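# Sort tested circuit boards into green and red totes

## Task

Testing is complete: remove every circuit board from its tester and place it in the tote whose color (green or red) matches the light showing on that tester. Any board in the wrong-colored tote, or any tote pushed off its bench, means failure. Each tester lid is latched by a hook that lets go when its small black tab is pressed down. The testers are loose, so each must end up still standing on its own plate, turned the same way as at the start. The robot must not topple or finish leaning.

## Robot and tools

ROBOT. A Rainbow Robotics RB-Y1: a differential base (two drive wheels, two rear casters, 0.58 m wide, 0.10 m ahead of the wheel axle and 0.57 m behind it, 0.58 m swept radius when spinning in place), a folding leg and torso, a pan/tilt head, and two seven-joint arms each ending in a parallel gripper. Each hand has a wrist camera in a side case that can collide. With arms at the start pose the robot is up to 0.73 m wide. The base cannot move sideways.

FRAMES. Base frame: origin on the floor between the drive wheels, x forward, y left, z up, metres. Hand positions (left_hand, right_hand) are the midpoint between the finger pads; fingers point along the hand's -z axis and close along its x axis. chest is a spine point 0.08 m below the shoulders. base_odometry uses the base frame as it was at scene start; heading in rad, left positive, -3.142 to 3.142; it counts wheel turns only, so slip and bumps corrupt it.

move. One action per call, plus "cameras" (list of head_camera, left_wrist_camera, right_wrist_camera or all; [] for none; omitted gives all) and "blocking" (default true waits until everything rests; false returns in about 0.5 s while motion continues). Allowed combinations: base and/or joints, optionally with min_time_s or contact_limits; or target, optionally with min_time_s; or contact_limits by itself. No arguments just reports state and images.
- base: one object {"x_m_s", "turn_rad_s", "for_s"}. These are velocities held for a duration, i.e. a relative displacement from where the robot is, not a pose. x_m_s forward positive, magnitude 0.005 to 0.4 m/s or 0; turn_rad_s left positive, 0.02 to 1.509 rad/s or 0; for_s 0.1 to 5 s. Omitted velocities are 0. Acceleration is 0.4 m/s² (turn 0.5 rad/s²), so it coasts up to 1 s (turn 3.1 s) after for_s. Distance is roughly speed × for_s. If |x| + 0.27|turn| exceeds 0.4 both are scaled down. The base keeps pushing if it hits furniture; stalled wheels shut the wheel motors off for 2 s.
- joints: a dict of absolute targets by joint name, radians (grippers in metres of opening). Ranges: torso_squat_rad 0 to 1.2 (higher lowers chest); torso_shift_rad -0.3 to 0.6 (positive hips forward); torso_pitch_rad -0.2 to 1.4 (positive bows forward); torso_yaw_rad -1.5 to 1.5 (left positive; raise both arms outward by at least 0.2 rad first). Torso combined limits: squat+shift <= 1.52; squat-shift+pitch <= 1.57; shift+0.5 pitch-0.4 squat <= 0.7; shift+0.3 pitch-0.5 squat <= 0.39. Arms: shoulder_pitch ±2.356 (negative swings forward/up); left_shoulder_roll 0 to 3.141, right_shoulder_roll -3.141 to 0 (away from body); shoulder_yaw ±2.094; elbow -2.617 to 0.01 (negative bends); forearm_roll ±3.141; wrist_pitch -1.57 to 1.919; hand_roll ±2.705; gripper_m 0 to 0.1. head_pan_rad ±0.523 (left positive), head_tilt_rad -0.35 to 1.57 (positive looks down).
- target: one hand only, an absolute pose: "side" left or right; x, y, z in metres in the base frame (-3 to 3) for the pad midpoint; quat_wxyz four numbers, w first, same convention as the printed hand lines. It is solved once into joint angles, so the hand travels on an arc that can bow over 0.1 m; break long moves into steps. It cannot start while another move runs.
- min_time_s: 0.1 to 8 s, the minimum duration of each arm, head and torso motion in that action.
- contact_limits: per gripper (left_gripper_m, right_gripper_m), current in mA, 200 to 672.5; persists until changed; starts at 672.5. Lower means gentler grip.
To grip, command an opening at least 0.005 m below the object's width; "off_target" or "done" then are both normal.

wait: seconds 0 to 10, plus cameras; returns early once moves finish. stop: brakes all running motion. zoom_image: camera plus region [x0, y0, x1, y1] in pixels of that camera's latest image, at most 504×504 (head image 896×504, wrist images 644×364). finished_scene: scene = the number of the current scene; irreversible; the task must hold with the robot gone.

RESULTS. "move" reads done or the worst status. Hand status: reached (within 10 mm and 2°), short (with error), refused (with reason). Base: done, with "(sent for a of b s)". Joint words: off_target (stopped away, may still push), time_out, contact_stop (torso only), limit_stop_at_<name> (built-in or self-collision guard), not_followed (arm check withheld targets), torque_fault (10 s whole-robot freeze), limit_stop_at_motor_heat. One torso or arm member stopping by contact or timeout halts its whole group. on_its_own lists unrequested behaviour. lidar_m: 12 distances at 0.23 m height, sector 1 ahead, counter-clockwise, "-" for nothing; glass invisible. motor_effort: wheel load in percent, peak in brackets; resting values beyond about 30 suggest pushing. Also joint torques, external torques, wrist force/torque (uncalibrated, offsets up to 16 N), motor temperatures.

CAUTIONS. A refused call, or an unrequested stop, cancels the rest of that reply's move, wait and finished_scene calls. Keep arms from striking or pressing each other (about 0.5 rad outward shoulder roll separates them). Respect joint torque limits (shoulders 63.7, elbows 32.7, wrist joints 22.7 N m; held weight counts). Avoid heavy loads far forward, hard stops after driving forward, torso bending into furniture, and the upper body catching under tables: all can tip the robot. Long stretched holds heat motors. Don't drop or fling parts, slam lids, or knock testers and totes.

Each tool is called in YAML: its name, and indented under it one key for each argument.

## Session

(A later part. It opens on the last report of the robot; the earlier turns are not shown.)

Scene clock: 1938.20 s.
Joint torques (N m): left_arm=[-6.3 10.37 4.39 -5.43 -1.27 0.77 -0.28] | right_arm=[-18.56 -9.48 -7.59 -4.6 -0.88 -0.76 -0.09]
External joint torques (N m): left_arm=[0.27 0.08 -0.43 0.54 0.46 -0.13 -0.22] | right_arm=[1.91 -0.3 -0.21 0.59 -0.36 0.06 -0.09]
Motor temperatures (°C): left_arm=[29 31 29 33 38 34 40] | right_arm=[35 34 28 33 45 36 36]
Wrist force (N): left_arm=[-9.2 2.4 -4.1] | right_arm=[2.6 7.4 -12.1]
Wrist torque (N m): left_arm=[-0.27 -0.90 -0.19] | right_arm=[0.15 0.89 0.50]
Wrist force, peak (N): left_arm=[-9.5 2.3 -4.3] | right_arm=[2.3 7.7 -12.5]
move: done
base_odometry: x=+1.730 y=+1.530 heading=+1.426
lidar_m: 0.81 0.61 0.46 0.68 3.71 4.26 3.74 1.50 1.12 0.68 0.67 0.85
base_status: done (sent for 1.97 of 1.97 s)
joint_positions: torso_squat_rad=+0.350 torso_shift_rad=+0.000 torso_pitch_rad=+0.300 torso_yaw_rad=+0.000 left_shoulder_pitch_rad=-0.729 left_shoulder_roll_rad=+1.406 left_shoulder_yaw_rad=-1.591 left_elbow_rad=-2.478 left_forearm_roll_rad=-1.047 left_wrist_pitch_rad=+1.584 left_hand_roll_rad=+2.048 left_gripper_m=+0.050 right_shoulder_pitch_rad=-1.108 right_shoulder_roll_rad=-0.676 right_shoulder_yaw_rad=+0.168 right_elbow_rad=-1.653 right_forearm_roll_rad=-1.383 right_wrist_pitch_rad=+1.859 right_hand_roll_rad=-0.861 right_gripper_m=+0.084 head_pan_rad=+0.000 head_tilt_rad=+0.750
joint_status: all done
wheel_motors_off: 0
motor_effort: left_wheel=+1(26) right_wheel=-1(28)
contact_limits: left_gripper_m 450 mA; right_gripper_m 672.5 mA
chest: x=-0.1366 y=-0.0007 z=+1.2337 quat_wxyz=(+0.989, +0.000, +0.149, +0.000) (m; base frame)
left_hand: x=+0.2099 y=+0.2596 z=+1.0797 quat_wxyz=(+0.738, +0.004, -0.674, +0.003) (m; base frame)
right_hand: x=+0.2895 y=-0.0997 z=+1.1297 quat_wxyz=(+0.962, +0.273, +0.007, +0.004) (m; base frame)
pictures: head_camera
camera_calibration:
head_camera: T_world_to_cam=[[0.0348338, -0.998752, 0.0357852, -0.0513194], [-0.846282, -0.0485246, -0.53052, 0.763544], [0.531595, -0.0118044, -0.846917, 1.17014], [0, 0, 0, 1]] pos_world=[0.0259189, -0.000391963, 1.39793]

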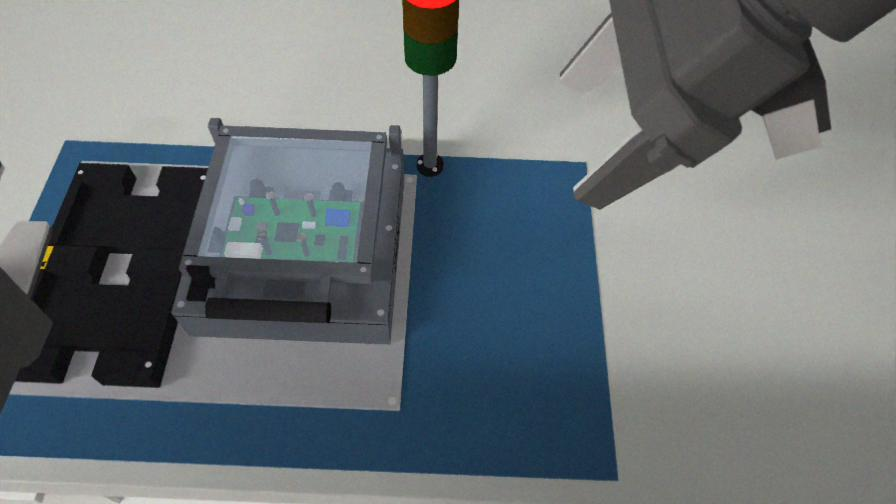

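move:
  base: {"x_m_s":-0.05,"for_s":0.8}
  joints: {"left_gripper_m":0.0}
  cameras: []

move:
  target: {"side":"left","x":0.15,"y":0.29,"z":1.05,"quat_wxyz":[0.902,-0.083,-0.374,-0.200]}
  min_time_s: 2
  cameras: []

move:
  target: {"side":"left","x":0.24,"y":0.215,"z":1.01,"quat_wxyz":[0.902,-0.083,-0.374,-0.200]}
  min_time_s: 2
  cameras: ["head_camera","left_wrist_camera"]

zoom_image:
  camera: "head_camera"
  region: [120, 120, 440, 360]

Scene clock: 1958.50 s.
Joint torques (N m): left_arm=[-6.22 10.32 4.39 -5.47 -1.3 0.78 -0.27] | right_arm=[-18.7 -9.32 -7.66 -4.56 -0.91 -0.8 -0.2]
External joint torques (N m): left_arm=[0.35 0.03 -0.42 0.51 0.44 -0.12 -0.21] | right_arm=[1.77 -0.14 -0.28 0.63 -0.39 0.01 -0.2]
Motor temperatures (°C): left_arm=[29 31 29 33 38 34 40] | right_arm=[35 34 28 33 45 36 36]
Wrist force (N): left_arm=[-9.1 2.2 -4.0] | right_arm=[2.4 7.8 -12.1]
Wrist torque (N m): left_arm=[-0.24 -0.88 -0.19] | right_arm=[0.10 0.84 0.51]
Wrist force, peak (N): left_arm=[-9.5 2.5 -4.4] | right_arm=[2.7 7.5 -12.5]
move: done
base_odometry: x=+1.725 y=+1.491 heading=+1.427
lidar_m: 0.85 0.62 0.48 0.84 3.72 4.23 3.73 1.50 1.11 1.09 0.66 0.89
base_status: done (sent for 0.8 of 0.8 s)
joint_positions: torso_squat_rad=+0.350 torso_shift_rad=+0.000 torso_pitch_rad=+0.300 torso_yaw_rad=+0.000 left_shoulder_pitch_rad=-0.729 left_shoulder_roll_rad=+1.406 left_shoulder_yaw_rad=-1.591 left_elbow_rad=-2.478 left_forearm_roll_rad=-1.047 left_wrist_pitch_rad=+1.584 left_hand_roll_rad=+2.048 left_gripper_m=+0.000 right_shoulder_pitch_rad=-1.108 right_shoulder_roll_rad=-0.676 right_shoulder_yaw_rad=+0.168 right_elbow_rad=-1.653 right_forearm_roll_rad=-1.383 right_wrist_pitch_rad=+1.859 right_hand_roll_rad=-0.861 right_gripper_m=+0.084 head_pan_rad=+0.000 head_tilt_rad=+0.750
joint_status: all done
wheel_motors_off: 0
motor_effort: left_wheel=+3(18) right_wheel=+0(21)
contact_limits: left_gripper_m 450 mA; right_gripper_m 672.5 mA
chest: x=-0.1366 y=-0.0007 z=+1.2337 quat_wxyz=(+0.989, +0.000, +0.149, +0.000) (m; base frame)
left_hand: x=+0.2099 y=+0.2596 z=+1.0797 quat_wxyz=(+0.738, +0.004, -0.674, +0.003) (m; base frame)
right_hand: x=+0.2895 y=-0.0997 z=+1.1297 quat_wxyz=(+0.962, +0.273, +0.007, +0.004) (m; base frame)
pictures: none
No camera images: "cameras" was empty.

Scene clock: 1960.83 s.
Joint torques (N m): left_arm=[-4.66 12.2 5.93 -2.28 -0.18 0.54 0.36] | right_arm=[-18.41 -9.49 -7.72 -4.53 -0.85 -0.81 -0.08]
External joint torques (N m): left_arm=[-0.71 0.49 1 -0.24 0.28 -0.12 0.4] | right_arm=[2.06 -0.31 -0.34 0.66 -0.33 0.01 -0.08]
Motor temperatures (°C): left_arm=[29 31 29 33 38 34 40] | right_arm=[35 34 28 33 45 36 36]
Wrist force (N): left_arm=[-7.5 2.3 -7.6] | right_arm=[2.4 7.4 -12.2]
Wrist torque (N m): left_arm=[-0.30 -0.81 -0.17] | right_arm=[0.14 0.83 0.52]
Wrist force, peak (N): left_arm=[-7.7 2.2 -7.8] | right_arm=[2.3 7.7 -12.4]
move: done
base_odometry: x=+1.725 y=+1.491 heading=+1.427
lidar_m: 0.85 0.63 0.48 0.83 3.72 4.23 3.75 1.50 1.12 1.09 0.66 0.89
base_status: not commanded
joint_positions: torso_squat_rad=+0.350 torso_shift_rad=+0.000 torso_pitch_rad=+0.300 torso_yaw_rad=+0.000 left_shoulder_pitch_rad=-0.831 left_shoulder_roll_rad=+2.121 left_shoulder_yaw_rad=-1.491 left_elbow_rad=-2.583 left_forearm_roll_rad=-0.651 left_wrist_pitch_rad=+0.406 left_hand_roll_rad=+2.097 left_gripper_m=+0.000 right_shoulder_pitch_rad=-1.108 right_shoulder_roll_rad=-0.676 right_shoulder_yaw_rad=+0.168 right_elbow_rad=-1.653 right_forearm_roll_rad=-1.383 right_wrist_pitch_rad=+1.859 right_hand_roll_rad=-0.861 right_gripper_m=+0.084 head_pan_rad=+0.000 head_tilt_rad=+0.750
joint_status: all done
wheel_motors_off: 0
motor_effort: left_wheel=+0(3) right_wheel=-2(4)
contact_limits: left_gripper_m 450 mA; right_gripper_m 672.5 mA
chest: x=-0.1366 y=-0.0007 z=+1.2337 quat_wxyz=(+0.989, +0.000, +0.149, +0.000) (m; base frame)
left_hand: x=+0.1497 y=+0.2898 z=+1.0500 quat_wxyz=(+0.900, -0.087, -0.377, -0.200) (m; base frame)
left_hand_status: reached (checked arc, planned for 2.0 s): 0 mm and 0.6 deg off.
right_hand: x=+0.2895 y=-0.0997 z=+1.1297 quat_wxyz=(+0.962, +0.273, +0.007, +0.004) (m; base frame)
pictures: none
No camera images: "cameras" was empty.

Scene clock: 1963.17 s.
Joint torques (N m): left_arm=[-10.02 8.51 8.92 -1.64 -0.5 0.13 -0.1] | right_arm=[-18.59 -9.32 -7.58 -4.56 -0.81 -0.77 -0.19]
External joint torques (N m): left_arm=[-0.29 -1.84 1.1 1.23 0.3 0.29 -0.07] | right_arm=[1.88 -0.15 -0.2 0.63 -0.29 0.04 -0.19]
Motor temperatures (°C): left_arm=[29 31 29 33 38 34 40] | right_arm=[35 34 28 33 45 36 36]
Wrist force (N): left_arm=[-7.1 2.1 -7.6] | right_arm=[2.5 7.6 -12.2]
Wrist torque (N m): left_arm=[-0.29 -0.77 -0.17] | right_arm=[0.12 0.87 0.52]
Wrist force, peak (N): left_arm=[-7.6 2.3 -8.0] | right_arm=[2.3 8.1 -12.1]
move: done
base_odometry: x=+1.725 y=+1.491 heading=+1.427
lidar_m: 0.85 0.62 0.48 0.83 3.71 4.22 3.75 1.49 1.12 1.08 0.66 0.90
base_status: not commanded
joint_positions: torso_squat_rad=+0.350 torso_shift_rad=+0.000 torso_pitch_rad=+0.300 torso_yaw_rad=+0.000 left_shoulder_pitch_rad=-1.060 left_shoulder_roll_rad=+1.608 left_shoulder_yaw_rad=-1.405 left_elbow_rad=-2.383 left_forearm_roll_rad=+0.113 left_wrist_pitch_rad=+0.661 left_hand_roll_rad=+1.478 left_gripper_m=+0.000 right_shoulder_pitch_rad=-1.108 right_shoulder_roll_rad=-0.676 right_shoulder_yaw_rad=+0.168 right_elbow_rad=-1.653 right_forearm_roll_rad=-1.383 right_wrist_pitch_rad=+1.859 right_hand_roll_rad=-0.861 right_gripper_m=+0.084 head_pan_rad=+0.000 head_tilt_rad=+0.750
joint_status: all done
wheel_motors_off: 0
motor_effort: left_wheel=+3(3) right_wheel=-1(4)
contact_limits: left_gripper_m 450 mA; right_gripper_m 672.5 mA
chest: x=-0.1366 y=-0.0007 z=+1.2337 quat_wxyz=(+0.989, +0.000, +0.149, +0.000) (m; base frame)
left_hand: x=+0.2397 y=+0.2151 z=+1.0099 quat_wxyz=(+0.902, -0.083, -0.374, -0.200) (m; base frame)
left_hand_status: reached (checked arc, planned for 2.0 s): 0 mm and 0.1 deg off.
right_hand: x=+0.2895 y=-0.0997 z=+1.1297 quat_wxyz=(+0.962, +0.273, +0.007, +0.004) (m; base frame)
pictures: head_camera, left_wrist_camera
camera_calibration:
head_camera: T_world_to_cam=[[0.0348313, -0.998752, 0.035788, -0.0513219], [-0.846245, -0.0485247, -0.530579, 0.763595], [0.531654, -0.0118047, -0.84688, 1.17013], [0, 0, 0, 1]] pos_world=[0.0258739, -0.000391712, 1.39794]
left_wrist_camera: T_world_to_cam=[[0.654174, -0.287941, 0.69939, -0.802549], [-0.669883, -0.649901, 0.359008, -0.0278938], [0.351161, -0.703363, -0.618035, 0.760303], [0, 0, 0, 1]] pos_world=[0.239332, 0.285554, 1.0412]

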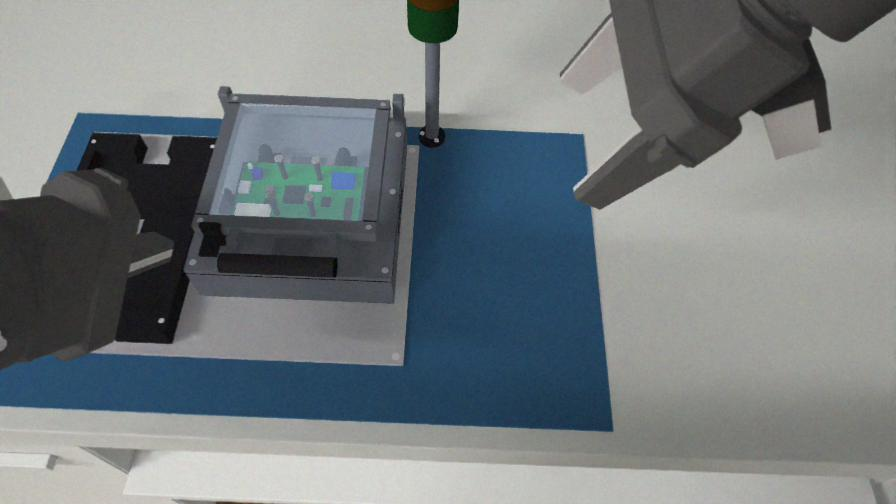

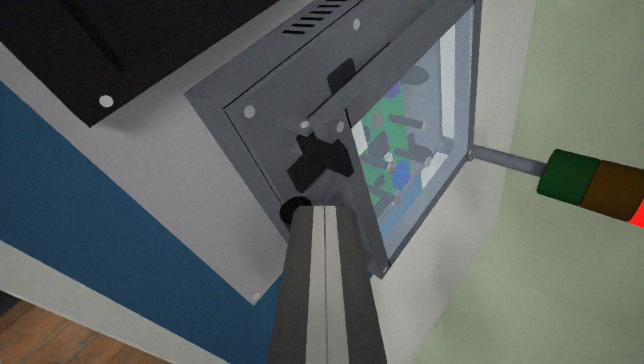

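Scaled by 1.575 from the camera's 896x504 image, which has a finer 1280x720 frame.

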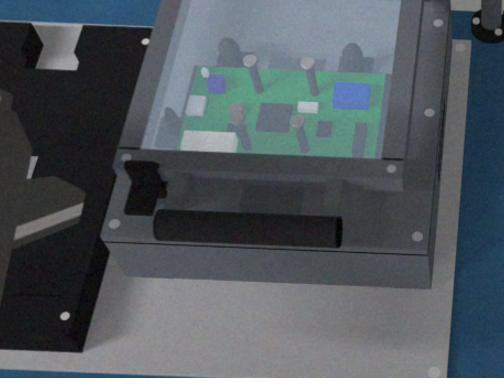

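zoom_image:
  camera: "left_wrist_camera"
  region: [220, 50, 420, 250]

Scaled by 2.520 from the camera's 644x364 image, which has a finer 920x520 frame.

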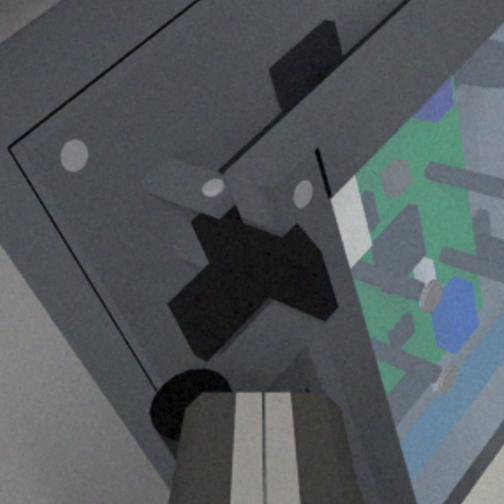

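move:
  target: {"side":"left","x":0.267,"y":0.207,"z":1.003,"quat_wxyz":[0.902,-0.083,-0.374,-0.200]}
  min_time_s: 1.5
  cameras: ["head_camera","left_wrist_camera"]

zoom_image:
  camera: "left_wrist_camera"
  region: [220, 50, 420, 250]

zoom_image:
  camera: "head_camera"
  region: [120, 150, 320, 310]

Scene clock: 1987.93 s.
Joint torques (N m): left_arm=[-11.47 8.07 9.63 -1.25 -0.35 -0.62 -0.2] | right_arm=[-18.64 -9.53 -7.8 -4.53 -0.85 -0.68 -0.16]
External joint torques (N m): left_arm=[-0.3 -2.14 1.1 1.29 0.43 -0.37 -0.16] | right_arm=[1.84 -0.36 -0.42 0.66 -0.33 0.14 -0.16]
Motor temperatures (°C): left_arm=[29 31 29 32 38 34 40] | right_arm=[35 34 28 33 45 36 36]
Wrist force (N): left_arm=[-7.3 2.2 -8.0] | right_arm=[2.5 7.5 -12.0]
Wrist torque (N m): left_arm=[-0.29 -0.79 -0.21] | right_arm=[0.15 0.86 0.51]
Wrist force, peak (N): left_arm=[-7.5 2.2 -8.1] | right_arm=[2.3 7.8 -12.2]
move: done
base_odometry: x=+1.725 y=+1.491 heading=+1.427
lidar_m: 0.86 0.62 0.48 0.83 3.71 4.23 3.74 1.50 1.12 1.08 0.66 0.88
base_status: not commanded
joint_positions: torso_squat_rad=+0.350 torso_shift_rad=+0.000 torso_pitch_rad=+0.300 torso_yaw_rad=+0.000 left_shoulder_pitch_rad=-1.110 left_shoulder_roll_rad=+1.525 left_shoulder_yaw_rad=-1.401 left_elbow_rad=-2.280 left_forearm_roll_rad=+0.201 left_wrist_pitch_rad=+0.649 left_hand_roll_rad=+1.416 left_gripper_m=+0.000 right_shoulder_pitch_rad=-1.108 right_shoulder_roll_rad=-0.676 right_shoulder_yaw_rad=+0.168 right_elbow_rad=-1.653 right_forearm_roll_rad=-1.383 right_wrist_pitch_rad=+1.859 right_hand_roll_rad=-0.861 right_gripper_m=+0.084 head_pan_rad=+0.000 head_tilt_rad=+0.750
joint_status: all done
wheel_motors_off: 0
motor_effort: left_wheel=+2(4) right_wheel=-2(3)
contact_limits: left_gripper_m 450 mA; right_gripper_m 672.5 mA
chest: x=-0.1366 y=-0.0007 z=+1.2337 quat_wxyz=(+0.989, +0.000, +0.149, +0.000) (m; base frame)
left_hand: x=+0.2668 y=+0.2072 z=+1.0030 quat_wxyz=(+0.902, -0.083, -0.374, -0.200) (m; base frame)
left_hand_status: reached (checked arc, planned for 1.5 s): 0 mm and 0.0 deg off.
right_hand: x=+0.2895 y=-0.0997 z=+1.1297 quat_wxyz=(+0.962, +0.273, +0.007, +0.004) (m; base frame)
pictures: head_camera, left_wrist_camera
camera_calibration:
head_camera: T_world_to_cam=[[0.0348315, -0.998752, 0.0357878, -0.0513218], [-0.846245, -0.0485248, -0.530579, 0.763595], [0.531654, -0.0118044, -0.84688, 1.17013], [0, 0, 0, 1]] pos_world=[0.0258739, -0.00039176, 1.39794]
left_wrist_camera: T_world_to_cam=[[0.654815, -0.288153, 0.698702, -0.817118], [-0.669279, -0.650559, 0.358942, -0.0123835], [0.351117, -0.702667, -0.618851, 0.741621], [0, 0, 0, 1]] pos_world=[0.266377, 0.277601, 1.03432]

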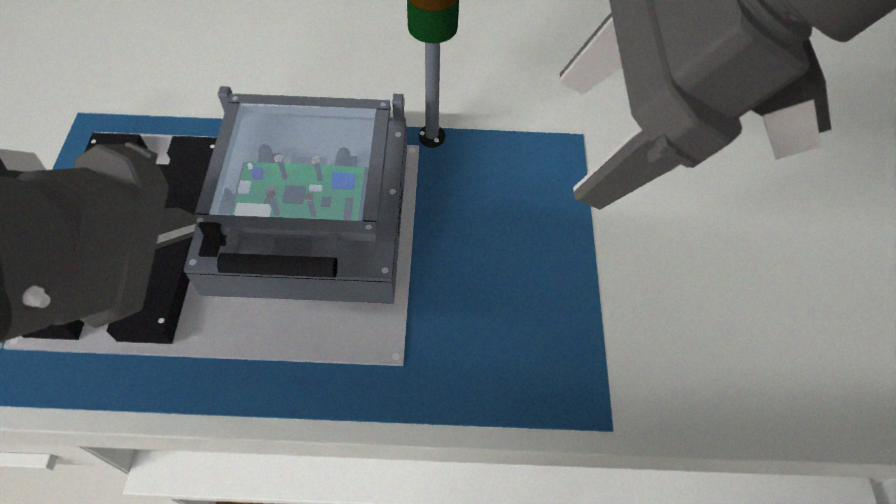

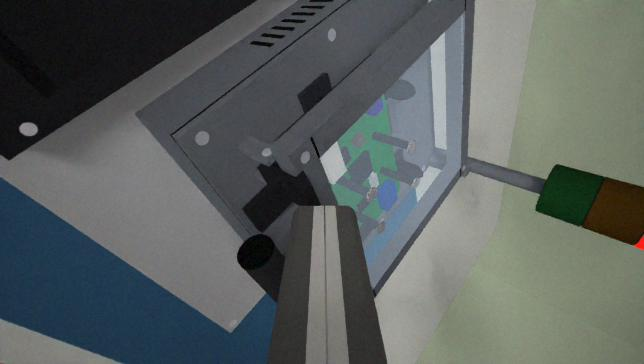

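Scaled by 2.520 from the camera's 644x364 image, which has a finer 920x520 frame.

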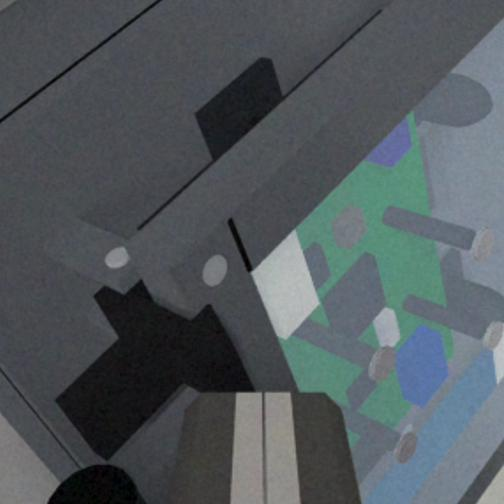

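Scaled by 2.520 from the camera's 896x504 image, which has a finer 1280x720 frame.

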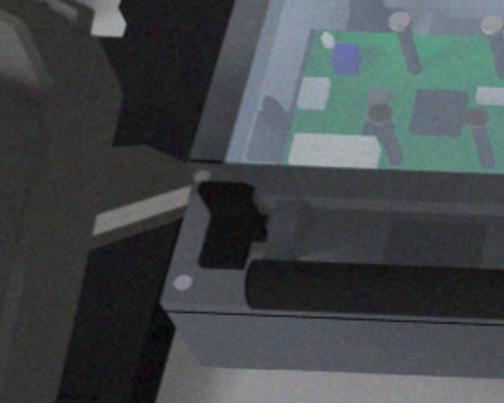

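move:
  target: {"side":"left","x":0.263,"y":0.207,"z":0.990,"quat_wxyz":[0.902,-0.083,-0.374,-0.200]}
  min_time_s: 1.5
  cameras: ["left_wrist_camera"]

zoom_image:
  camera: "left_wrist_camera"
  region: [220, 80, 420, 280]

Scene clock: 1997.43 s.
Joint torques (N m): left_arm=[-9.16 8.1 7.15 -1.41 -0.77 0.23 0.42] | right_arm=[-18.57 -9.39 -7.64 -4.58 -0.87 -0.77 -0.1]
External joint torques (N m): left_arm=[1.91 -2.23 -1.22 1.42 0.02 0.45 0.46] | right_arm=[1.9 -0.21 -0.26 0.61 -0.34 0.05 -0.1]
Motor temperatures (°C): left_arm=[29 31 29 32 38 34 40] | right_arm=[35 34 28 33 45 36 36]
Wrist force (N): left_arm=[-7.1 2.2 -7.8] | right_arm=[2.1 7.4 -11.8]
Wrist torque (N m): left_arm=[-0.28 -0.78 -0.21] | right_arm=[0.17 0.82 0.50]
Wrist force, peak (N): left_arm=[-7.5 2.5 -8.0] | right_arm=[2.2 7.4 -12.5]
move: done
base_odometry: x=+1.725 y=+1.491 heading=+1.427
lidar_m: 0.86 0.62 0.47 0.83 3.70 4.22 3.73 1.49 1.12 1.08 0.66 0.89
base_status: not commanded
joint_positions: torso_squat_rad=+0.350 torso_shift_rad=+0.000 torso_pitch_rad=+0.300 torso_yaw_rad=+0.000 left_shoulder_pitch_rad=-1.075 left_shoulder_roll_rad=+1.502 left_shoulder_yaw_rad=-1.405 left_elbow_rad=-2.266 left_forearm_roll_rad=+0.145 left_wrist_pitch_rad=+0.651 left_hand_roll_rad=+1.441 left_gripper_m=+0.000 right_shoulder_pitch_rad=-1.108 right_shoulder_roll_rad=-0.676 right_shoulder_yaw_rad=+0.168 right_elbow_rad=-1.653 right_forearm_roll_rad=-1.383 right_wrist_pitch_rad=+1.859 right_hand_roll_rad=-0.861 right_gripper_m=+0.084 head_pan_rad=+0.000 head_tilt_rad=+0.750
joint_status: all done
wheel_motors_off: 0
motor_effort: left_wheel=+1(3) right_wheel=-2(3)
contact_limits: left_gripper_m 450 mA; right_gripper_m 672.5 mA
chest: x=-0.1366 y=-0.0007 z=+1.2337 quat_wxyz=(+0.989, +0.000, +0.149, +0.000) (m; base frame)
left_hand: x=+0.2627 y=+0.2070 z=+0.9907 quat_wxyz=(+0.902, -0.083, -0.373, -0.200) (m; base frame)
left_hand_status: reached (checked arc, planned for 1.5 s): 1 mm and 0.1 deg off.
right_hand: x=+0.2895 y=-0.0997 z=+1.1297 quat_wxyz=(+0.962, +0.273, +0.007, +0.004) (m; base frame)
pictures: left_wrist_camera
camera_calibration:
left_wrist_camera: T_world_to_cam=[[0.655905, -0.289347, 0.697185, -0.804428], [-0.669354, -0.649895, 0.360002, -0.0120736], [0.348931, -0.702791, -0.619945, 0.737009], [0, 0, 0, 1]] pos_world=[0.262382, 0.277357, 1.02209]

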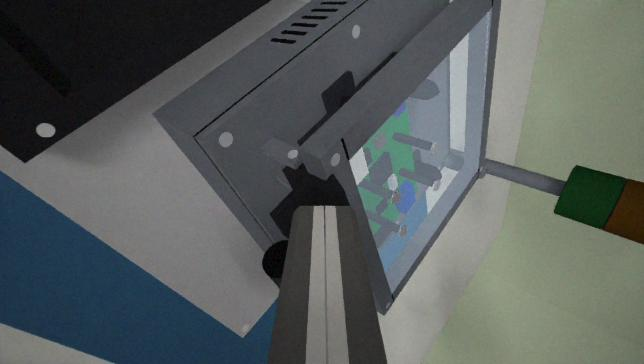

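Scaled by 2.520 from the camera's 644x364 image, which has a finer 920x520 frame.

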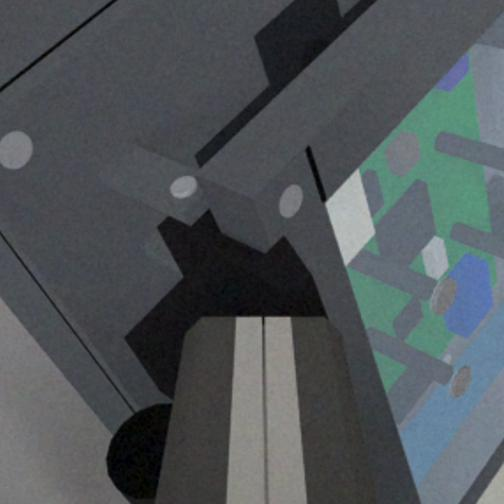

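move:
  target: {"side":"left","x":0.260,"y":0.207,"z":0.976,"quat_wxyz":[0.902,-0.083,-0.374,-0.200]}
  min_time_s: 1.5
  cameras: ["left_wrist_camera"]

zoom_image:
  camera: "left_wrist_camera"
  region: [220, 80, 420, 280]

Scene clock: 2007.70 s.
Joint torques (N m): left_arm=[-9.37 8.31 6.83 -1.7 -0.68 0.24 0.44] | right_arm=[-18.59 -9.14 -7.48 -4.47 -0.75 -0.83 -0.09]
External joint torques (N m): left_arm=[1.63 -2.14 -1.39 1.41 0.11 0.41 0.48] | right_arm=[1.89 0.04 -0.1 0.72 -0.23 -0.02 -0.09]
Motor temperatures (°C): left_arm=[29 31 29 32 38 34 40] | right_arm=[35 34 28 33 45 36 36]
Wrist force (N): left_arm=[-7.5 2.0 -7.7] | right_arm=[2.3 7.4 -12.2]
Wrist torque (N m): left_arm=[-0.26 -0.80 -0.17] | right_arm=[0.13 0.83 0.52]
Wrist force, peak (N): left_arm=[-7.6 2.3 -7.9] | right_arm=[2.4 7.6 -12.3]
move: done
base_odometry: x=+1.725 y=+1.491 heading=+1.427
lidar_m: 0.85 0.62 0.48 0.83 3.71 4.22 3.74 1.49 1.12 1.08 0.65 0.89
base_status: not commanded
joint_positions: torso_squat_rad=+0.350 torso_shift_rad=+0.000 torso_pitch_rad=+0.300 torso_yaw_rad=+0.000 left_shoulder_pitch_rad=-1.037 left_shoulder_roll_rad=+1.473 left_shoulder_yaw_rad=-1.409 left_elbow_rad=-2.242 left_forearm_roll_rad=+0.084 left_wrist_pitch_rad=+0.651 left_hand_roll_rad=+1.468 left_gripper_m=+0.000 right_shoulder_pitch_rad=-1.108 right_shoulder_roll_rad=-0.676 right_shoulder_yaw_rad=+0.168 right_elbow_rad=-1.653 right_forearm_roll_rad=-1.383 right_wrist_pitch_rad=+1.859 right_hand_roll_rad=-0.861 right_gripper_m=+0.084 head_pan_rad=+0.000 head_tilt_rad=+0.750
joint_status: all done
wheel_motors_off: 0
motor_effort: left_wheel=+1(4) right_wheel=-1(3)
contact_limits: left_gripper_m 450 mA; right_gripper_m 672.5 mA
chest: x=-0.1366 y=-0.0007 z=+1.2337 quat_wxyz=(+0.989, +0.000, +0.149, +0.000) (m; base frame)
left_hand: x=+0.2594 y=+0.2070 z=+0.9768 quat_wxyz=(+0.902, -0.083, -0.373, -0.201) (m; base frame)
left_hand_status: reached (checked arc, planned for 1.5 s): 1 mm and 0.2 deg off.
right_hand: x=+0.2895 y=-0.0997 z=+1.1297 quat_wxyz=(+0.962, +0.273, +0.007, +0.004) (m; base frame)
pictures: left_wrist_camera
camera_calibration:
left_wrist_camera: T_world_to_cam=[[0.656262, -0.289696, 0.696704, -0.792144], [-0.669207, -0.650001, 0.360084, -0.00930112], [0.348543, -0.702549, -0.620437, 0.730056], [0, 0, 0, 1]] pos_world=[0.259174, 0.277373, 1.00819]

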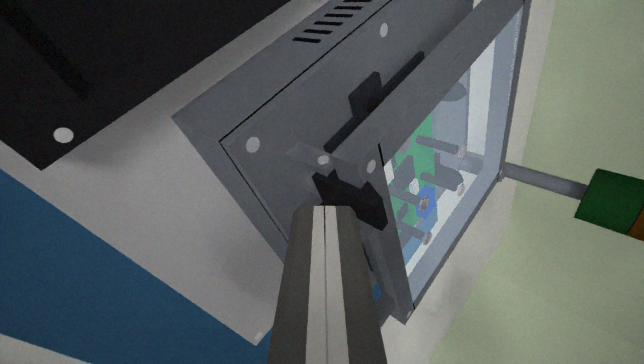

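Scaled by 2.520 from the camera's 644x364 image, which has a finer 920x520 frame.

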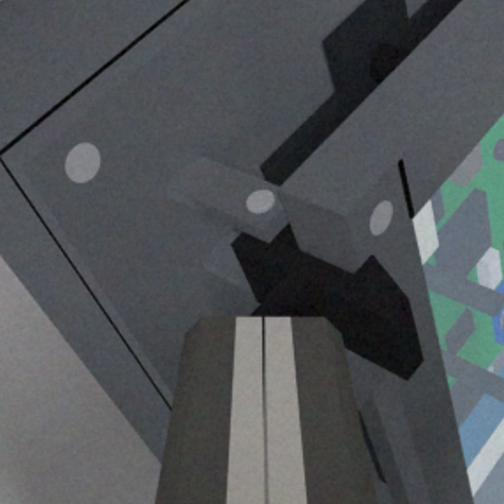

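Looks right; press.

move:
  target: {"side":"left","x":0.260,"y":0.205,"z":0.966,"quat_wxyz":[0.902,-0.083,-0.374,-0.200]}
  min_time_s: 1.5
  cameras: ["left_wrist_camera","head_camera"]

zoom_image:
  camera: "head_camera"
  region: [120, 70, 440, 310]

Scene clock: 2013.93 s.
Joint torques (N m): left_arm=[-11.42 6.57 8.88 0.27 -1.18 0.28 0.39] | right_arm=[-18.61 -9.4 -7.75 -4.46 -0.82 -0.82 -0.15]
External joint torques (N m): left_arm=[-0.34 -3.9 0.7 3.57 -0.39 0.44 0.43] | right_arm=[1.86 -0.23 -0.37 0.73 -0.3 0 -0.15]
Motor temperatures (°C): left_arm=[29 31 29 32 38 34 40] | right_arm=[35 34 28 32 45 36 36]
Wrist force (N): left_arm=[-11.0 1.5 8.2] | right_arm=[2.3 7.6 -12.2]
Wrist torque (N m): left_arm=[-0.34 -0.63 -0.19] | right_arm=[0.13 0.84 0.52]
Wrist force, peak (N): left_arm=[-10.8 2.3 9.6] | right_arm=[2.4 7.8 -12.3]
move: done
base_odometry: x=+1.725 y=+1.491 heading=+1.427
lidar_m: 0.85 0.62 0.48 0.83 3.71 4.22 3.74 1.49 1.12 1.08 0.67 0.89
base_status: not commanded
joint_positions: torso_squat_rad=+0.350 torso_shift_rad=+0.000 torso_pitch_rad=+0.300 torso_yaw_rad=+0.000 left_shoulder_pitch_rad=-1.016 left_shoulder_roll_rad=+1.442 left_shoulder_yaw_rad=-1.411 left_elbow_rad=-2.216 left_forearm_roll_rad=+0.047 left_wrist_pitch_rad=+0.654 left_hand_roll_rad=+1.483 left_gripper_m=+0.000 right_shoulder_pitch_rad=-1.108 right_shoulder_roll_rad=-0.676 right_shoulder_yaw_rad=+0.168 right_elbow_rad=-1.653 right_forearm_roll_rad=-1.383 right_wrist_pitch_rad=+1.859 right_hand_roll_rad=-0.861 right_gripper_m=+0.084 head_pan_rad=+0.000 head_tilt_rad=+0.750
joint_status: all done
wheel_motors_off: 0
motor_effort: left_wheel=+3(3) right_wheel=-2(4)
contact_limits: left_gripper_m 450 mA; right_gripper_m 672.5 mA
chest: x=-0.1368 y=-0.0007 z=+1.2337 quat_wxyz=(+0.989, +0.000, +0.149, +0.000) (m; base frame)
left_hand: x=+0.2591 y=+0.2052 z=+0.9665 quat_wxyz=(+0.902, -0.083, -0.373, -0.200) (m; base frame)
left_hand_status: reached (checked arc, planned for 1.5 s): 1 mm and 0.1 deg off.
right_hand: x=+0.2893 y=-0.0996 z=+1.1298 quat_wxyz=(+0.962, +0.273, +0.007, +0.004) (m; base frame)
pictures: head_camera, left_wrist_camera
camera_calibration:
head_camera: T_world_to_cam=[[0.0349456, -0.998749, 0.0357592, -0.0512643], [-0.846087, -0.0486096, -0.530823, 0.763752], [0.531898, -0.0117055, -0.846728, 1.1701], [0, 0, 0, 1]] pos_world=[0.0256197, -0.000377909, 1.39801]
left_wrist_camera: T_world_to_cam=[[0.655622, -0.288861, 0.697653, -0.786251], [-0.669147, -0.650356, 0.359555, -0.00638884], [0.349861, -0.702564, -0.619678, 0.721478], [0, 0, 0, 1]] pos_world=[0.258791, 0.275612, 0.997911]

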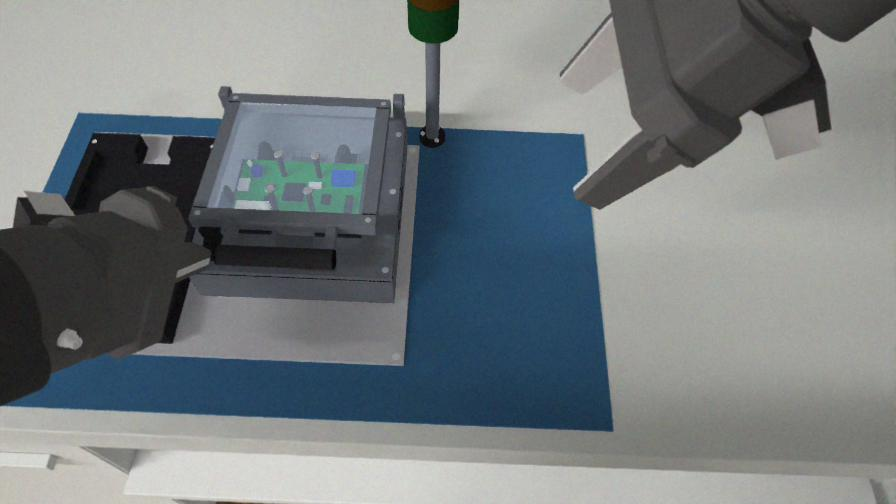

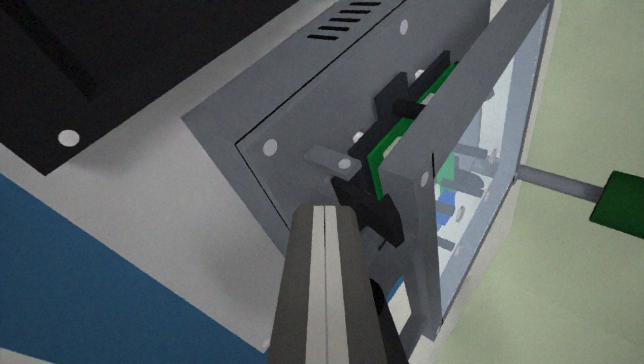

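Scaled by 1.575 from the camera's 896x504 image, which has a finer 1280x720 frame.

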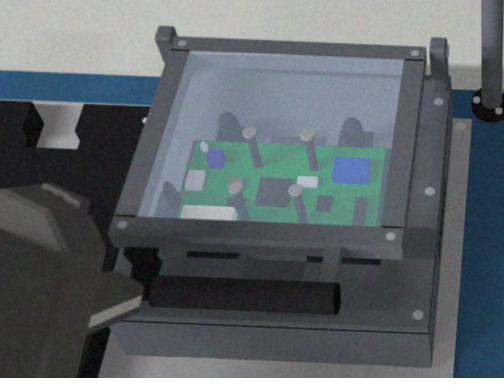

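move:
  target: {"side":"left","x":0.250,"y":0.217,"z":0.990,"quat_wxyz":[0.902,-0.083,-0.374,-0.200]}
  min_time_s: 1.5
  cameras: []

move:
  target: {"side":"left","x":0.15,"y":0.27,"z":1.05,"quat_wxyz":[0.902,-0.083,-0.374,-0.200]}
  min_time_s: 2
  cameras: ["head_camera"]

zoom_image:
  camera: "head_camera"
  region: [120, 70, 440, 310]

Scene clock: 2031.67 s.
Joint torques (N m): left_arm=[-10.88 11.43 9.37 -3.25 -0.28 -0.5 -0.31] | right_arm=[-18.61 -9.57 -7.89 -4.49 -0.86 -0.76 -0.09]
External joint torques (N m): left_arm=[-0.59 0.77 1.34 -0.28 0.49 -0.34 -0.27] | right_arm=[1.86 -0.4 -0.51 0.71 -0.34 0.06 -0.09]
Motor temperatures (°C): left_arm=[29 31 29 32 38 34 40] | right_arm=[35 34 28 32 45 35 36]
Wrist force (N): left_arm=[-7.1 2.3 -7.7] | right_arm=[2.4 7.3 -12.2]
Wrist torque (N m): left_arm=[-0.30 -0.77 -0.17] | right_arm=[0.15 0.85 0.51]
Wrist force, peak (N): left_arm=[-11.3 1.4 8.5] | right_arm=[2.5 7.7 -12.2]
move: done
base_odometry: x=+1.725 y=+1.491 heading=+1.427
lidar_m: 0.85 0.62 0.48 0.83 3.71 4.23 3.73 1.50 1.12 1.08 0.66 0.89
base_status: not commanded
joint_positions: torso_squat_rad=+0.350 torso_shift_rad=+0.000 torso_pitch_rad=+0.300 torso_yaw_rad=+0.000 left_shoulder_pitch_rad=-1.028 left_shoulder_roll_rad=+1.546 left_shoulder_yaw_rad=-1.403 left_elbow_rad=-2.298 left_forearm_roll_rad=+0.078 left_wrist_pitch_rad=+0.634 left_hand_roll_rad=+1.481 left_gripper_m=+0.000 right_shoulder_pitch_rad=-1.108 right_shoulder_roll_rad=-0.676 right_shoulder_yaw_rad=+0.168 right_elbow_rad=-1.653 right_forearm_roll_rad=-1.383 right_wrist_pitch_rad=+1.859 right_hand_roll_rad=-0.861 right_gripper_m=+0.084 head_pan_rad=+0.000 head_tilt_rad=+0.750
joint_status: all done
wheel_motors_off: 0
motor_effort: left_wheel=+2(4) right_wheel=-1(2)
contact_limits: left_gripper_m 450 mA; right_gripper_m 672.5 mA
chest: x=-0.1367 y=-0.0007 z=+1.2337 quat_wxyz=(+0.989, +0.000, +0.149, +0.000) (m; base frame)
left_hand: x=+0.2500 y=+0.2169 z=+0.9897 quat_wxyz=(+0.902, -0.083, -0.374, -0.200) (m; base frame)
left_hand_status: reached (checked arc, planned for 1.5 s): 0 mm and 0.0 deg off.
right_hand: x=+0.2894 y=-0.0997 z=+1.1298 quat_wxyz=(+0.962, +0.273, +0.007, +0.004) (m; base frame)
pictures: none
No camera images: "cameras" was empty.

Scene clock: 2034.00 s.
Joint torques (N m): left_arm=[-3.21 11.6 4.33 -2.65 -0.34 0.24 0.24] | right_arm=[-18.57 -9.49 -7.55 -4.65 -0.75 -0.85 -0.14]
External joint torques (N m): left_arm=[1 0.61 -0.77 -0.14 0.18 -0.2 0.28] | right_arm=[1.91 -0.32 -0.17 0.54 -0.23 -0.03 -0.14]
Motor temperatures (°C): left_arm=[29 31 29 32 38 34 40] | right_arm=[35 34 28 32 45 35 36]
Wrist force (N): left_arm=[-7.5 2.2 -7.8] | right_arm=[2.4 7.4 -12.2]
Wrist torque (N m): left_arm=[-0.30 -0.81 -0.18] | right_arm=[0.13 0.84 0.52]
Wrist force, peak (N): left_arm=[-7.7 2.2 -8.0] | right_arm=[2.2 7.7 -12.4]
move: done
base_odometry: x=+1.725 y=+1.491 heading=+1.427
lidar_m: 0.85 0.62 0.48 0.84 3.70 4.21 3.73 1.50 1.11 1.08 0.66 0.89
base_status: not commanded
joint_positions: torso_squat_rad=+0.350 torso_shift_rad=+0.000 torso_pitch_rad=+0.300 torso_yaw_rad=+0.000 left_shoulder_pitch_rad=-0.913 left_shoulder_roll_rad=+2.077 left_shoulder_yaw_rad=-1.528 left_elbow_rad=-2.617 left_forearm_roll_rad=-0.477 left_wrist_pitch_rad=+0.432 left_hand_roll_rad=+1.933 left_gripper_m=+0.000 right_shoulder_pitch_rad=-1.108 right_shoulder_roll_rad=-0.676 right_shoulder_yaw_rad=+0.168 right_elbow_rad=-1.653 right_forearm_roll_rad=-1.383 right_wrist_pitch_rad=+1.859 right_hand_roll_rad=-0.861 right_gripper_m=+0.084 head_pan_rad=+0.000 head_tilt_rad=+0.750
joint_status: all done
wheel_motors_off: 0
motor_effort: left_wheel=+2(4) right_wheel=-1(3)
contact_limits: left_gripper_m 450 mA; right_gripper_m 672.5 mA
chest: x=-0.1367 y=-0.0007 z=+1.2337 quat_wxyz=(+0.989, +0.000, +0.149, +0.000) (m; base frame)
left_hand: x=+0.1506 y=+0.2703 z=+1.0498 quat_wxyz=(+0.899, -0.096, -0.374, -0.205) (m; base frame)
left_hand_status: reached (checked arc, as near as the solve gets, planned for 2.0 s): 1 mm and 1.6 deg off.
right_hand: x=+0.2894 y=-0.0997 z=+1.1298 quat_wxyz=(+0.962, +0.273, +0.007, +0.004) (m; base frame)
pictures: head_camera
camera_calibration:
head_camera: T_world_to_cam=[[0.0348689, -0.998751, 0.0357799, -0.0513042], [-0.846164, -0.0485541, -0.530705, 0.763695], [0.53178, -0.0117705, -0.846801, 1.1701], [0, 0, 0, 1]] pos_world=[0.0257654, -0.000386957, 1.39797]

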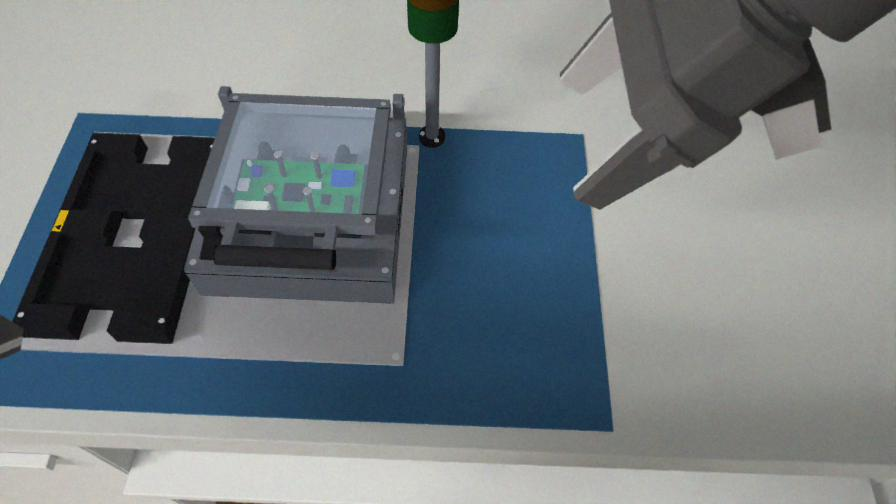

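Scaled by 1.575 from the camera's 896x504 image, which has a finer 1280x720 frame.

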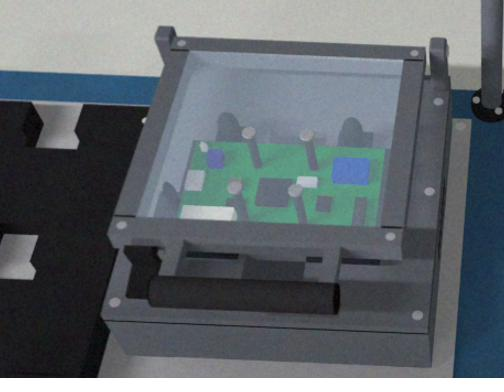

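move:
  joints: {"left_gripper_m":0.044}
  cameras: []

move:
  target: {"side":"left","x":0.18,"y":0.16,"z":1.04,"quat_wxyz":[0.7373,0,-0.6756,0]}
  min_time_s: 3
  cameras: []

move:
  target: {"side":"left","x":0.18,"y":0.121,"z":0.995,"quat_wxyz":[0.7373,0,-0.6756,0]}
  min_time_s: 2
  cameras: ["head_camera","left_wrist_camera"]

Scene clock: 2051.23 s.
Joint torques (N m): left_arm=[-3.07 11.42 4.21 -2.61 -0.4 0.19 0.26] | right_arm=[-18.69 -9.72 -7.82 -4.58 -0.85 -0.81 -0.19]
External joint torques (N m): left_arm=[1.15 0.43 -0.89 -0.1 0.13 -0.24 0.3] | right_arm=[1.78 -0.55 -0.44 0.61 -0.33 0.01 -0.19]
Motor temperatures (°C): left_arm=[29 31 29 32 38 34 40] | right_arm=[35 34 28 32 45 35 36]
Wrist force (N): left_arm=[-7.4 2.3 -7.6] | right_arm=[2.2 7.3 -11.9]
Wrist torque (N m): left_arm=[-0.32 -0.79 -0.16] | right_arm=[0.16 0.82 0.51]
Wrist force, peak (N): left_arm=[-7.8 2.4 -8.1] | right_arm=[2.4 7.6 -12.3]
move: done
base_odometry: x=+1.725 y=+1.491 heading=+1.427
lidar_m: 0.86 0.62 0.47 0.83 3.70 4.23 3.74 1.49 1.12 1.08 0.66 0.89
base_status: not commanded
joint_positions: torso_squat_rad=+0.350 torso_shift_rad=+0.000 torso_pitch_rad=+0.300 torso_yaw_rad=+0.000 left_shoulder_pitch_rad=-0.913 left_shoulder_roll_rad=+2.077 left_shoulder_yaw_rad=-1.528 left_elbow_rad=-2.617 left_forearm_roll_rad=-0.477 left_wrist_pitch_rad=+0.432 left_hand_roll_rad=+1.933 left_gripper_m=+0.044 right_shoulder_pitch_rad=-1.108 right_shoulder_roll_rad=-0.676 right_shoulder_yaw_rad=+0.168 right_elbow_rad=-1.653 right_forearm_roll_rad=-1.383 right_wrist_pitch_rad=+1.859 right_hand_roll_rad=-0.861 right_gripper_m=+0.084 head_pan_rad=+0.000 head_tilt_rad=+0.750
joint_status: all done
wheel_motors_off: 0
motor_effort: left_wheel=+2(4) right_wheel=-1(3)
contact_limits: left_gripper_m 450 mA; right_gripper_m 672.5 mA
chest: x=-0.1367 y=-0.0007 z=+1.2337 quat_wxyz=(+0.989, +0.000, +0.149, +0.000) (m; base frame)
left_hand: x=+0.1506 y=+0.2703 z=+1.0498 quat_wxyz=(+0.899, -0.096, -0.374, -0.205) (m; base frame)
right_hand: x=+0.2894 y=-0.0997 z=+1.1298 quat_wxyz=(+0.962, +0.273, +0.007, +0.004) (m; base frame)
pictures: none
No camera images: "cameras" was empty.

Scene clock: 2054.57 s.
Joint torques (N m): left_arm=[-5.43 3.7 3.13 -5.99 -1.45 0.51 -0.2] | right_arm=[-18.7 -9.33 -7.84 -4.54 -0.75 -0.73 -0.19]
External joint torques (N m): left_arm=[1.08 -1.63 -0.96 1.55 0.45 0.16 -0.15] | right_arm=[1.78 -0.15 -0.47 0.65 -0.23 0.08 -0.2]
Motor temperatures (°C): left_arm=[29 31 29 32 38 34 40] | right_arm=[35 34 28 32 45 35 36]
Wrist force (N): left_arm=[-9.2 2.5 -4.1] | right_arm=[2.3 7.4 -12.1]
Wrist torque (N m): left_arm=[-0.30 -0.91 -0.17] | right_arm=[0.15 0.84 0.51]
Wrist force, peak (N): left_arm=[-7.9 2.3 -7.6] | right_arm=[2.2 8.0 -12.2]
move: done
base_odometry: x=+1.725 y=+1.491 heading=+1.427
lidar_m: 0.85 0.62 0.48 0.83 3.72 4.22 3.74 1.49 1.12 1.08 0.66 0.89
base_status: not commanded
joint_positions: torso_squat_rad=+0.350 torso_shift_rad=+0.000 torso_pitch_rad=+0.300 torso_yaw_rad=+0.000 left_shoulder_pitch_rad=-0.654 left_shoulder_roll_rad=+0.933 left_shoulder_yaw_rad=-1.600 left_elbow_rad=-2.344 left_forearm_roll_rad=-1.155 left_wrist_pitch_rad=+1.743 left_hand_roll_rad=+1.751 left_gripper_m=+0.044 right_shoulder_pitch_rad=-1.108 right_shoulder_roll_rad=-0.676 right_shoulder_yaw_rad=+0.168 right_elbow_rad=-1.653 right_forearm_roll_rad=-1.383 right_wrist_pitch_rad=+1.859 right_hand_roll_rad=-0.861 right_gripper_m=+0.084 head_pan_rad=+0.000 head_tilt_rad=+0.750
joint_status: all done
wheel_motors_off: 0
motor_effort: left_wheel=+2(4) right_wheel=-1(3)
contact_limits: left_gripper_m 450 mA; right_gripper_m 672.5 mA
chest: x=-0.1367 y=-0.0007 z=+1.2337 quat_wxyz=(+0.989, +0.000, +0.149, +0.000) (m; base frame)
left_hand: x=+0.1800 y=+0.1601 z=+1.0403 quat_wxyz=(+0.737, +0.000, -0.675, +0.000) (m; base frame)
left_hand_status: reached (checked arc, planned for 3.0 s): 0 mm and 0.0 deg off.
right_hand: x=+0.2894 y=-0.0997 z=+1.1298 quat_wxyz=(+0.962, +0.273, +0.007, +0.004) (m; base frame)
pictures: none
No camera images: "cameras" was empty.

Scene clock: 2056.90 s.
Joint torques (N m): left_arm=[-5.47 1.46 2.78 -5.87 -1.74 0.18 0.39] | right_arm=[-18.57 -9.53 -7.57 -4.6 -0.88 -0.87 -0.24]
External joint torques (N m): left_arm=[1.29 -1.5 -1.2 1.57 0.14 -0.24 0.44] | right_arm=[1.9 -0.36 -0.19 0.59 -0.36 -0.05 -0.24]
Motor temperatures (°C): left_arm=[29 31 29 32 38 34 40] | right_arm=[35 34 28 32 45 35 36]
Wrist force (N): left_arm=[-9.2 2.4 -3.9] | right_arm=[2.2 7.3 -11.9]
Wrist torque (N m): left_arm=[-0.27 -0.89 -0.18] | right_arm=[0.17 0.83 0.51]
Wrist force, peak (N): left_arm=[-9.6 2.3 -4.1] | right_arm=[2.1 7.7 -12.4]
move: done
base_odometry: x=+1.725 y=+1.491 heading=+1.427
lidar_m: 0.85 0.62 0.48 0.84 3.72 4.22 3.74 1.49 1.12 1.08 0.66 0.89
base_status: not commanded
joint_positions: torso_squat_rad=+0.350 torso_shift_rad=+0.000 torso_pitch_rad=+0.300 torso_yaw_rad=+0.000 left_shoulder_pitch_rad=-0.643 left_shoulder_roll_rad=+0.737 left_shoulder_yaw_rad=-1.608 left_elbow_rad=-2.111 left_forearm_roll_rad=-1.158 left_wrist_pitch_rad=+1.737 left_hand_roll_rad=+1.788 left_gripper_m=+0.044 right_shoulder_pitch_rad=-1.108 right_shoulder_roll_rad=-0.676 right_shoulder_yaw_rad=+0.168 right_elbow_rad=-1.653 right_forearm_roll_rad=-1.383 right_wrist_pitch_rad=+1.859 right_hand_roll_rad=-0.861 right_gripper_m=+0.084 head_pan_rad=+0.000 head_tilt_rad=+0.750
joint_status: all done
wheel_motors_off: 0
motor_effort: left_wheel=+2(4) right_wheel=-1(3)
contact_limits: left_gripper_m 450 mA; right_gripper_m 672.5 mA
chest: x=-0.1367 y=-0.0007 z=+1.2337 quat_wxyz=(+0.989, +0.000, +0.149, +0.000) (m; base frame)
left_hand: x=+0.1798 y=+0.1214 z=+0.9956 quat_wxyz=(+0.738, +0.000, -0.675, +0.000) (m; base frame)
left_hand_status: reached (checked arc, planned for 2.0 s): 1 mm and 0.1 deg off.
right_hand: x=+0.2894 y=-0.0997 z=+1.1298 quat_wxyz=(+0.962, +0.273, +0.007, +0.004) (m; base frame)
pictures: head_camera, left_wrist_camera
camera_calibration:
head_camera: T_world_to_cam=[[0.0348684, -0.998751, 0.0357796, -0.0513041], [-0.846165, -0.0485535, -0.530705, 0.763695], [0.53178, -0.0117706, -0.846801, 1.1701], [0, 0, 0, 1]] pos_world=[0.0257657, -0.000387252, 1.39797]
left_wrist_camera: T_world_to_cam=[[0.100561, 0.0149989, 0.994818, -1.01173], [-0.484919, -0.872347, 0.0621704, 0.165494], [0.868758, -0.488658, -0.080451, 0.0522096], [0, 0, 0, 1]] pos_world=[0.136635, 0.185056, 1.0004]

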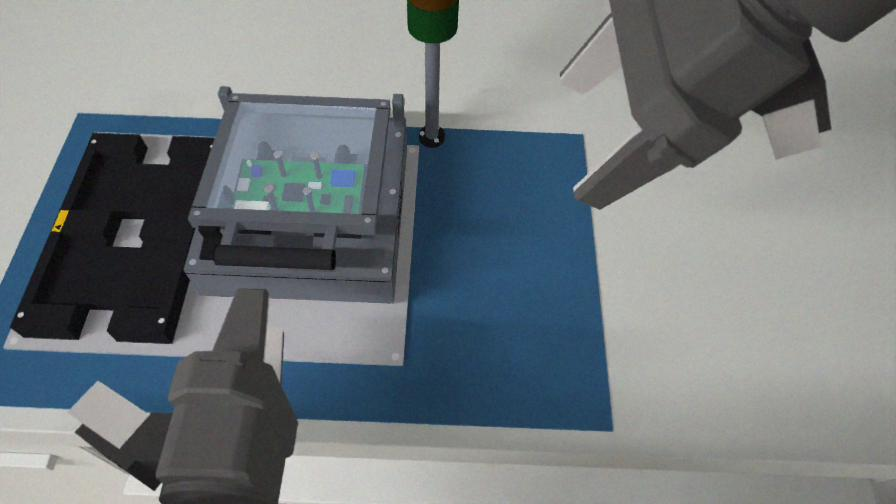

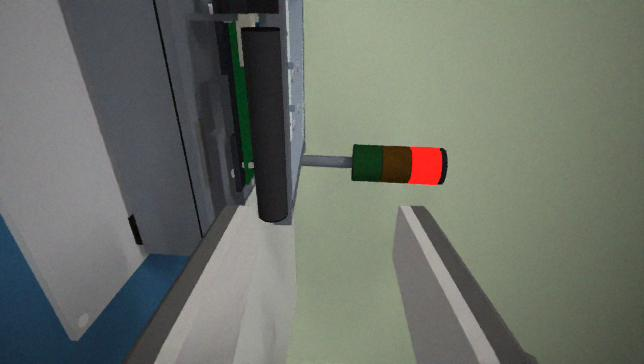

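move:
  target: {"side":"left","x":0.215,"y":0.128,"z":0.978,"quat_wxyz":[0.7373,0,-0.6756,0]}
  min_time_s: 2
  cameras: ["head_camera","left_wrist_camera"]

zoom_image:
  camera: "head_camera"
  region: [120, 170, 440, 410]

Scene clock: 2071.77 s.
Joint torques (N m): left_arm=[-8.72 4.98 6.01 -5.3 -1.24 0.26 0.37] | right_arm=[-18.71 -9.64 -7.61 -4.63 -0.82 -0.76 -0.04]
External joint torques (N m): left_arm=[-0.49 1.38 1.24 1.6 0.61 -0.34 0.43] | right_arm=[1.77 -0.46 -0.23 0.56 -0.3 0.06 -0.04]
Motor temperatures (°C): left_arm=[29 31 29 32 38 34 40] | right_arm=[35 34 28 32 45 35 36]
Wrist force (N): left_arm=[-9.1 2.4 -4.2] | right_arm=[2.5 7.2 -12.0]
Wrist torque (N m): left_arm=[-0.26 -0.88 -0.21] | right_arm=[0.18 0.86 0.51]
Wrist force, peak (N): left_arm=[-9.5 2.6 -4.2] | right_arm=[2.2 7.6 -12.4]
move: done
base_odometry: x=+1.725 y=+1.491 heading=+1.427
lidar_m: 0.85 0.62 0.48 0.83 3.71 4.22 3.74 1.49 1.12 1.08 0.66 0.89
base_status: not commanded
joint_positions: torso_squat_rad=+0.350 torso_shift_rad=+0.000 torso_pitch_rad=+0.300 torso_yaw_rad=+0.000 left_shoulder_pitch_rad=-0.692 left_shoulder_roll_rad=+0.749 left_shoulder_yaw_rad=-1.564 left_elbow_rad=-2.002 left_forearm_roll_rad=-1.078 left_wrist_pitch_rad=+1.652 left_hand_roll_rad=+1.883 left_gripper_m=+0.044 right_shoulder_pitch_rad=-1.108 right_shoulder_roll_rad=-0.676 right_shoulder_yaw_rad=+0.168 right_elbow_rad=-1.653 right_forearm_roll_rad=-1.383 right_wrist_pitch_rad=+1.859 right_hand_roll_rad=-0.861 right_gripper_m=+0.084 head_pan_rad=+0.000 head_tilt_rad=+0.750
joint_status: all done
wheel_motors_off: 0
motor_effort: left_wheel=+2(4) right_wheel=+0(3)
contact_limits: left_gripper_m 450 mA; right_gripper_m 672.5 mA
chest: x=-0.1367 y=-0.0007 z=+1.2337 quat_wxyz=(+0.989, +0.000, +0.149, +0.000) (m; base frame)
left_hand: x=+0.2147 y=+0.1279 z=+0.9780 quat_wxyz=(+0.738, +0.000, -0.675, +0.000) (m; base frame)
left_hand_status: reached (checked arc, planned for 2.0 s): 0 mm and 0.0 deg off.
right_hand: x=+0.2894 y=-0.0997 z=+1.1298 quat_wxyz=(+0.962, +0.273, +0.007, +0.004) (m; base frame)
pictures: head_camera, left_wrist_camera
camera_calibration:
head_camera: T_world_to_cam=[[0.0348683, -0.998751, 0.0357797, -0.0513042], [-0.846164, -0.0485534, -0.530706, 0.763696], [0.53178, -0.0117707, -0.846801, 1.1701], [0, 0, 0, 1]] pos_world=[0.0257655, -0.000387192, 1.39797]
left_wrist_camera: T_world_to_cam=[[0.100314, 0.0156204, 0.994833, -0.997867], [-0.485033, -0.872252, 0.0626039, 0.188731], [0.868723, -0.488807, -0.0799224, 0.0232127], [0, 0, 0, 1]] pos_world=[0.171475, 0.191555, 0.982751]

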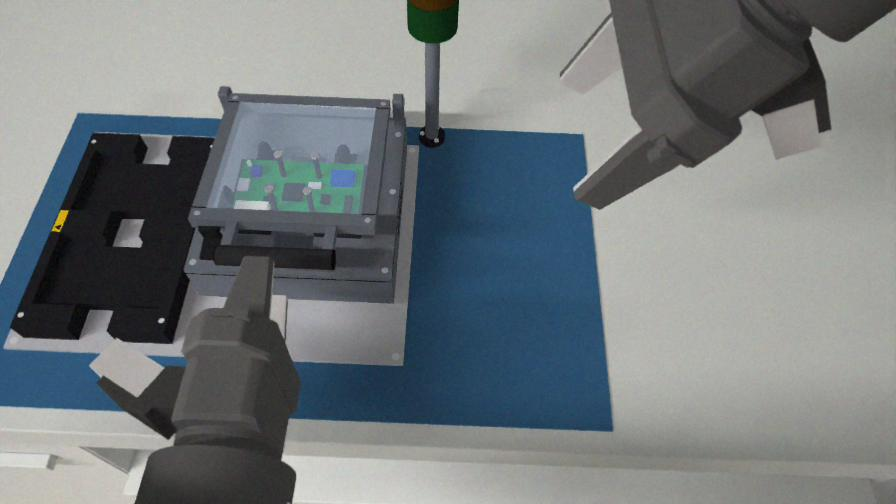

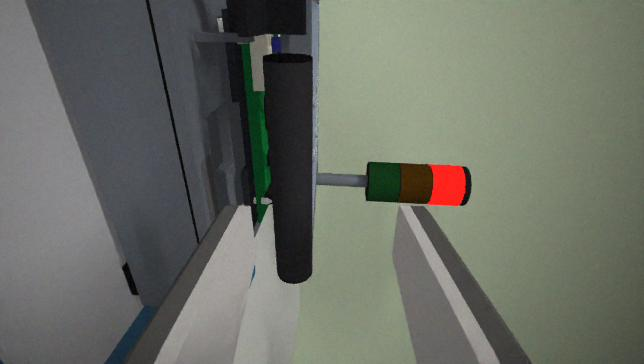

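Scaled by 1.575 from the camera's 896x504 image, which has a finer 1280x720 frame.

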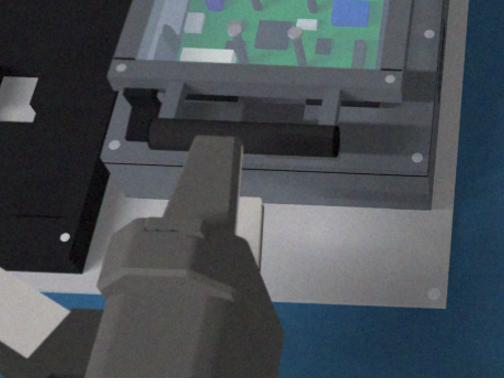

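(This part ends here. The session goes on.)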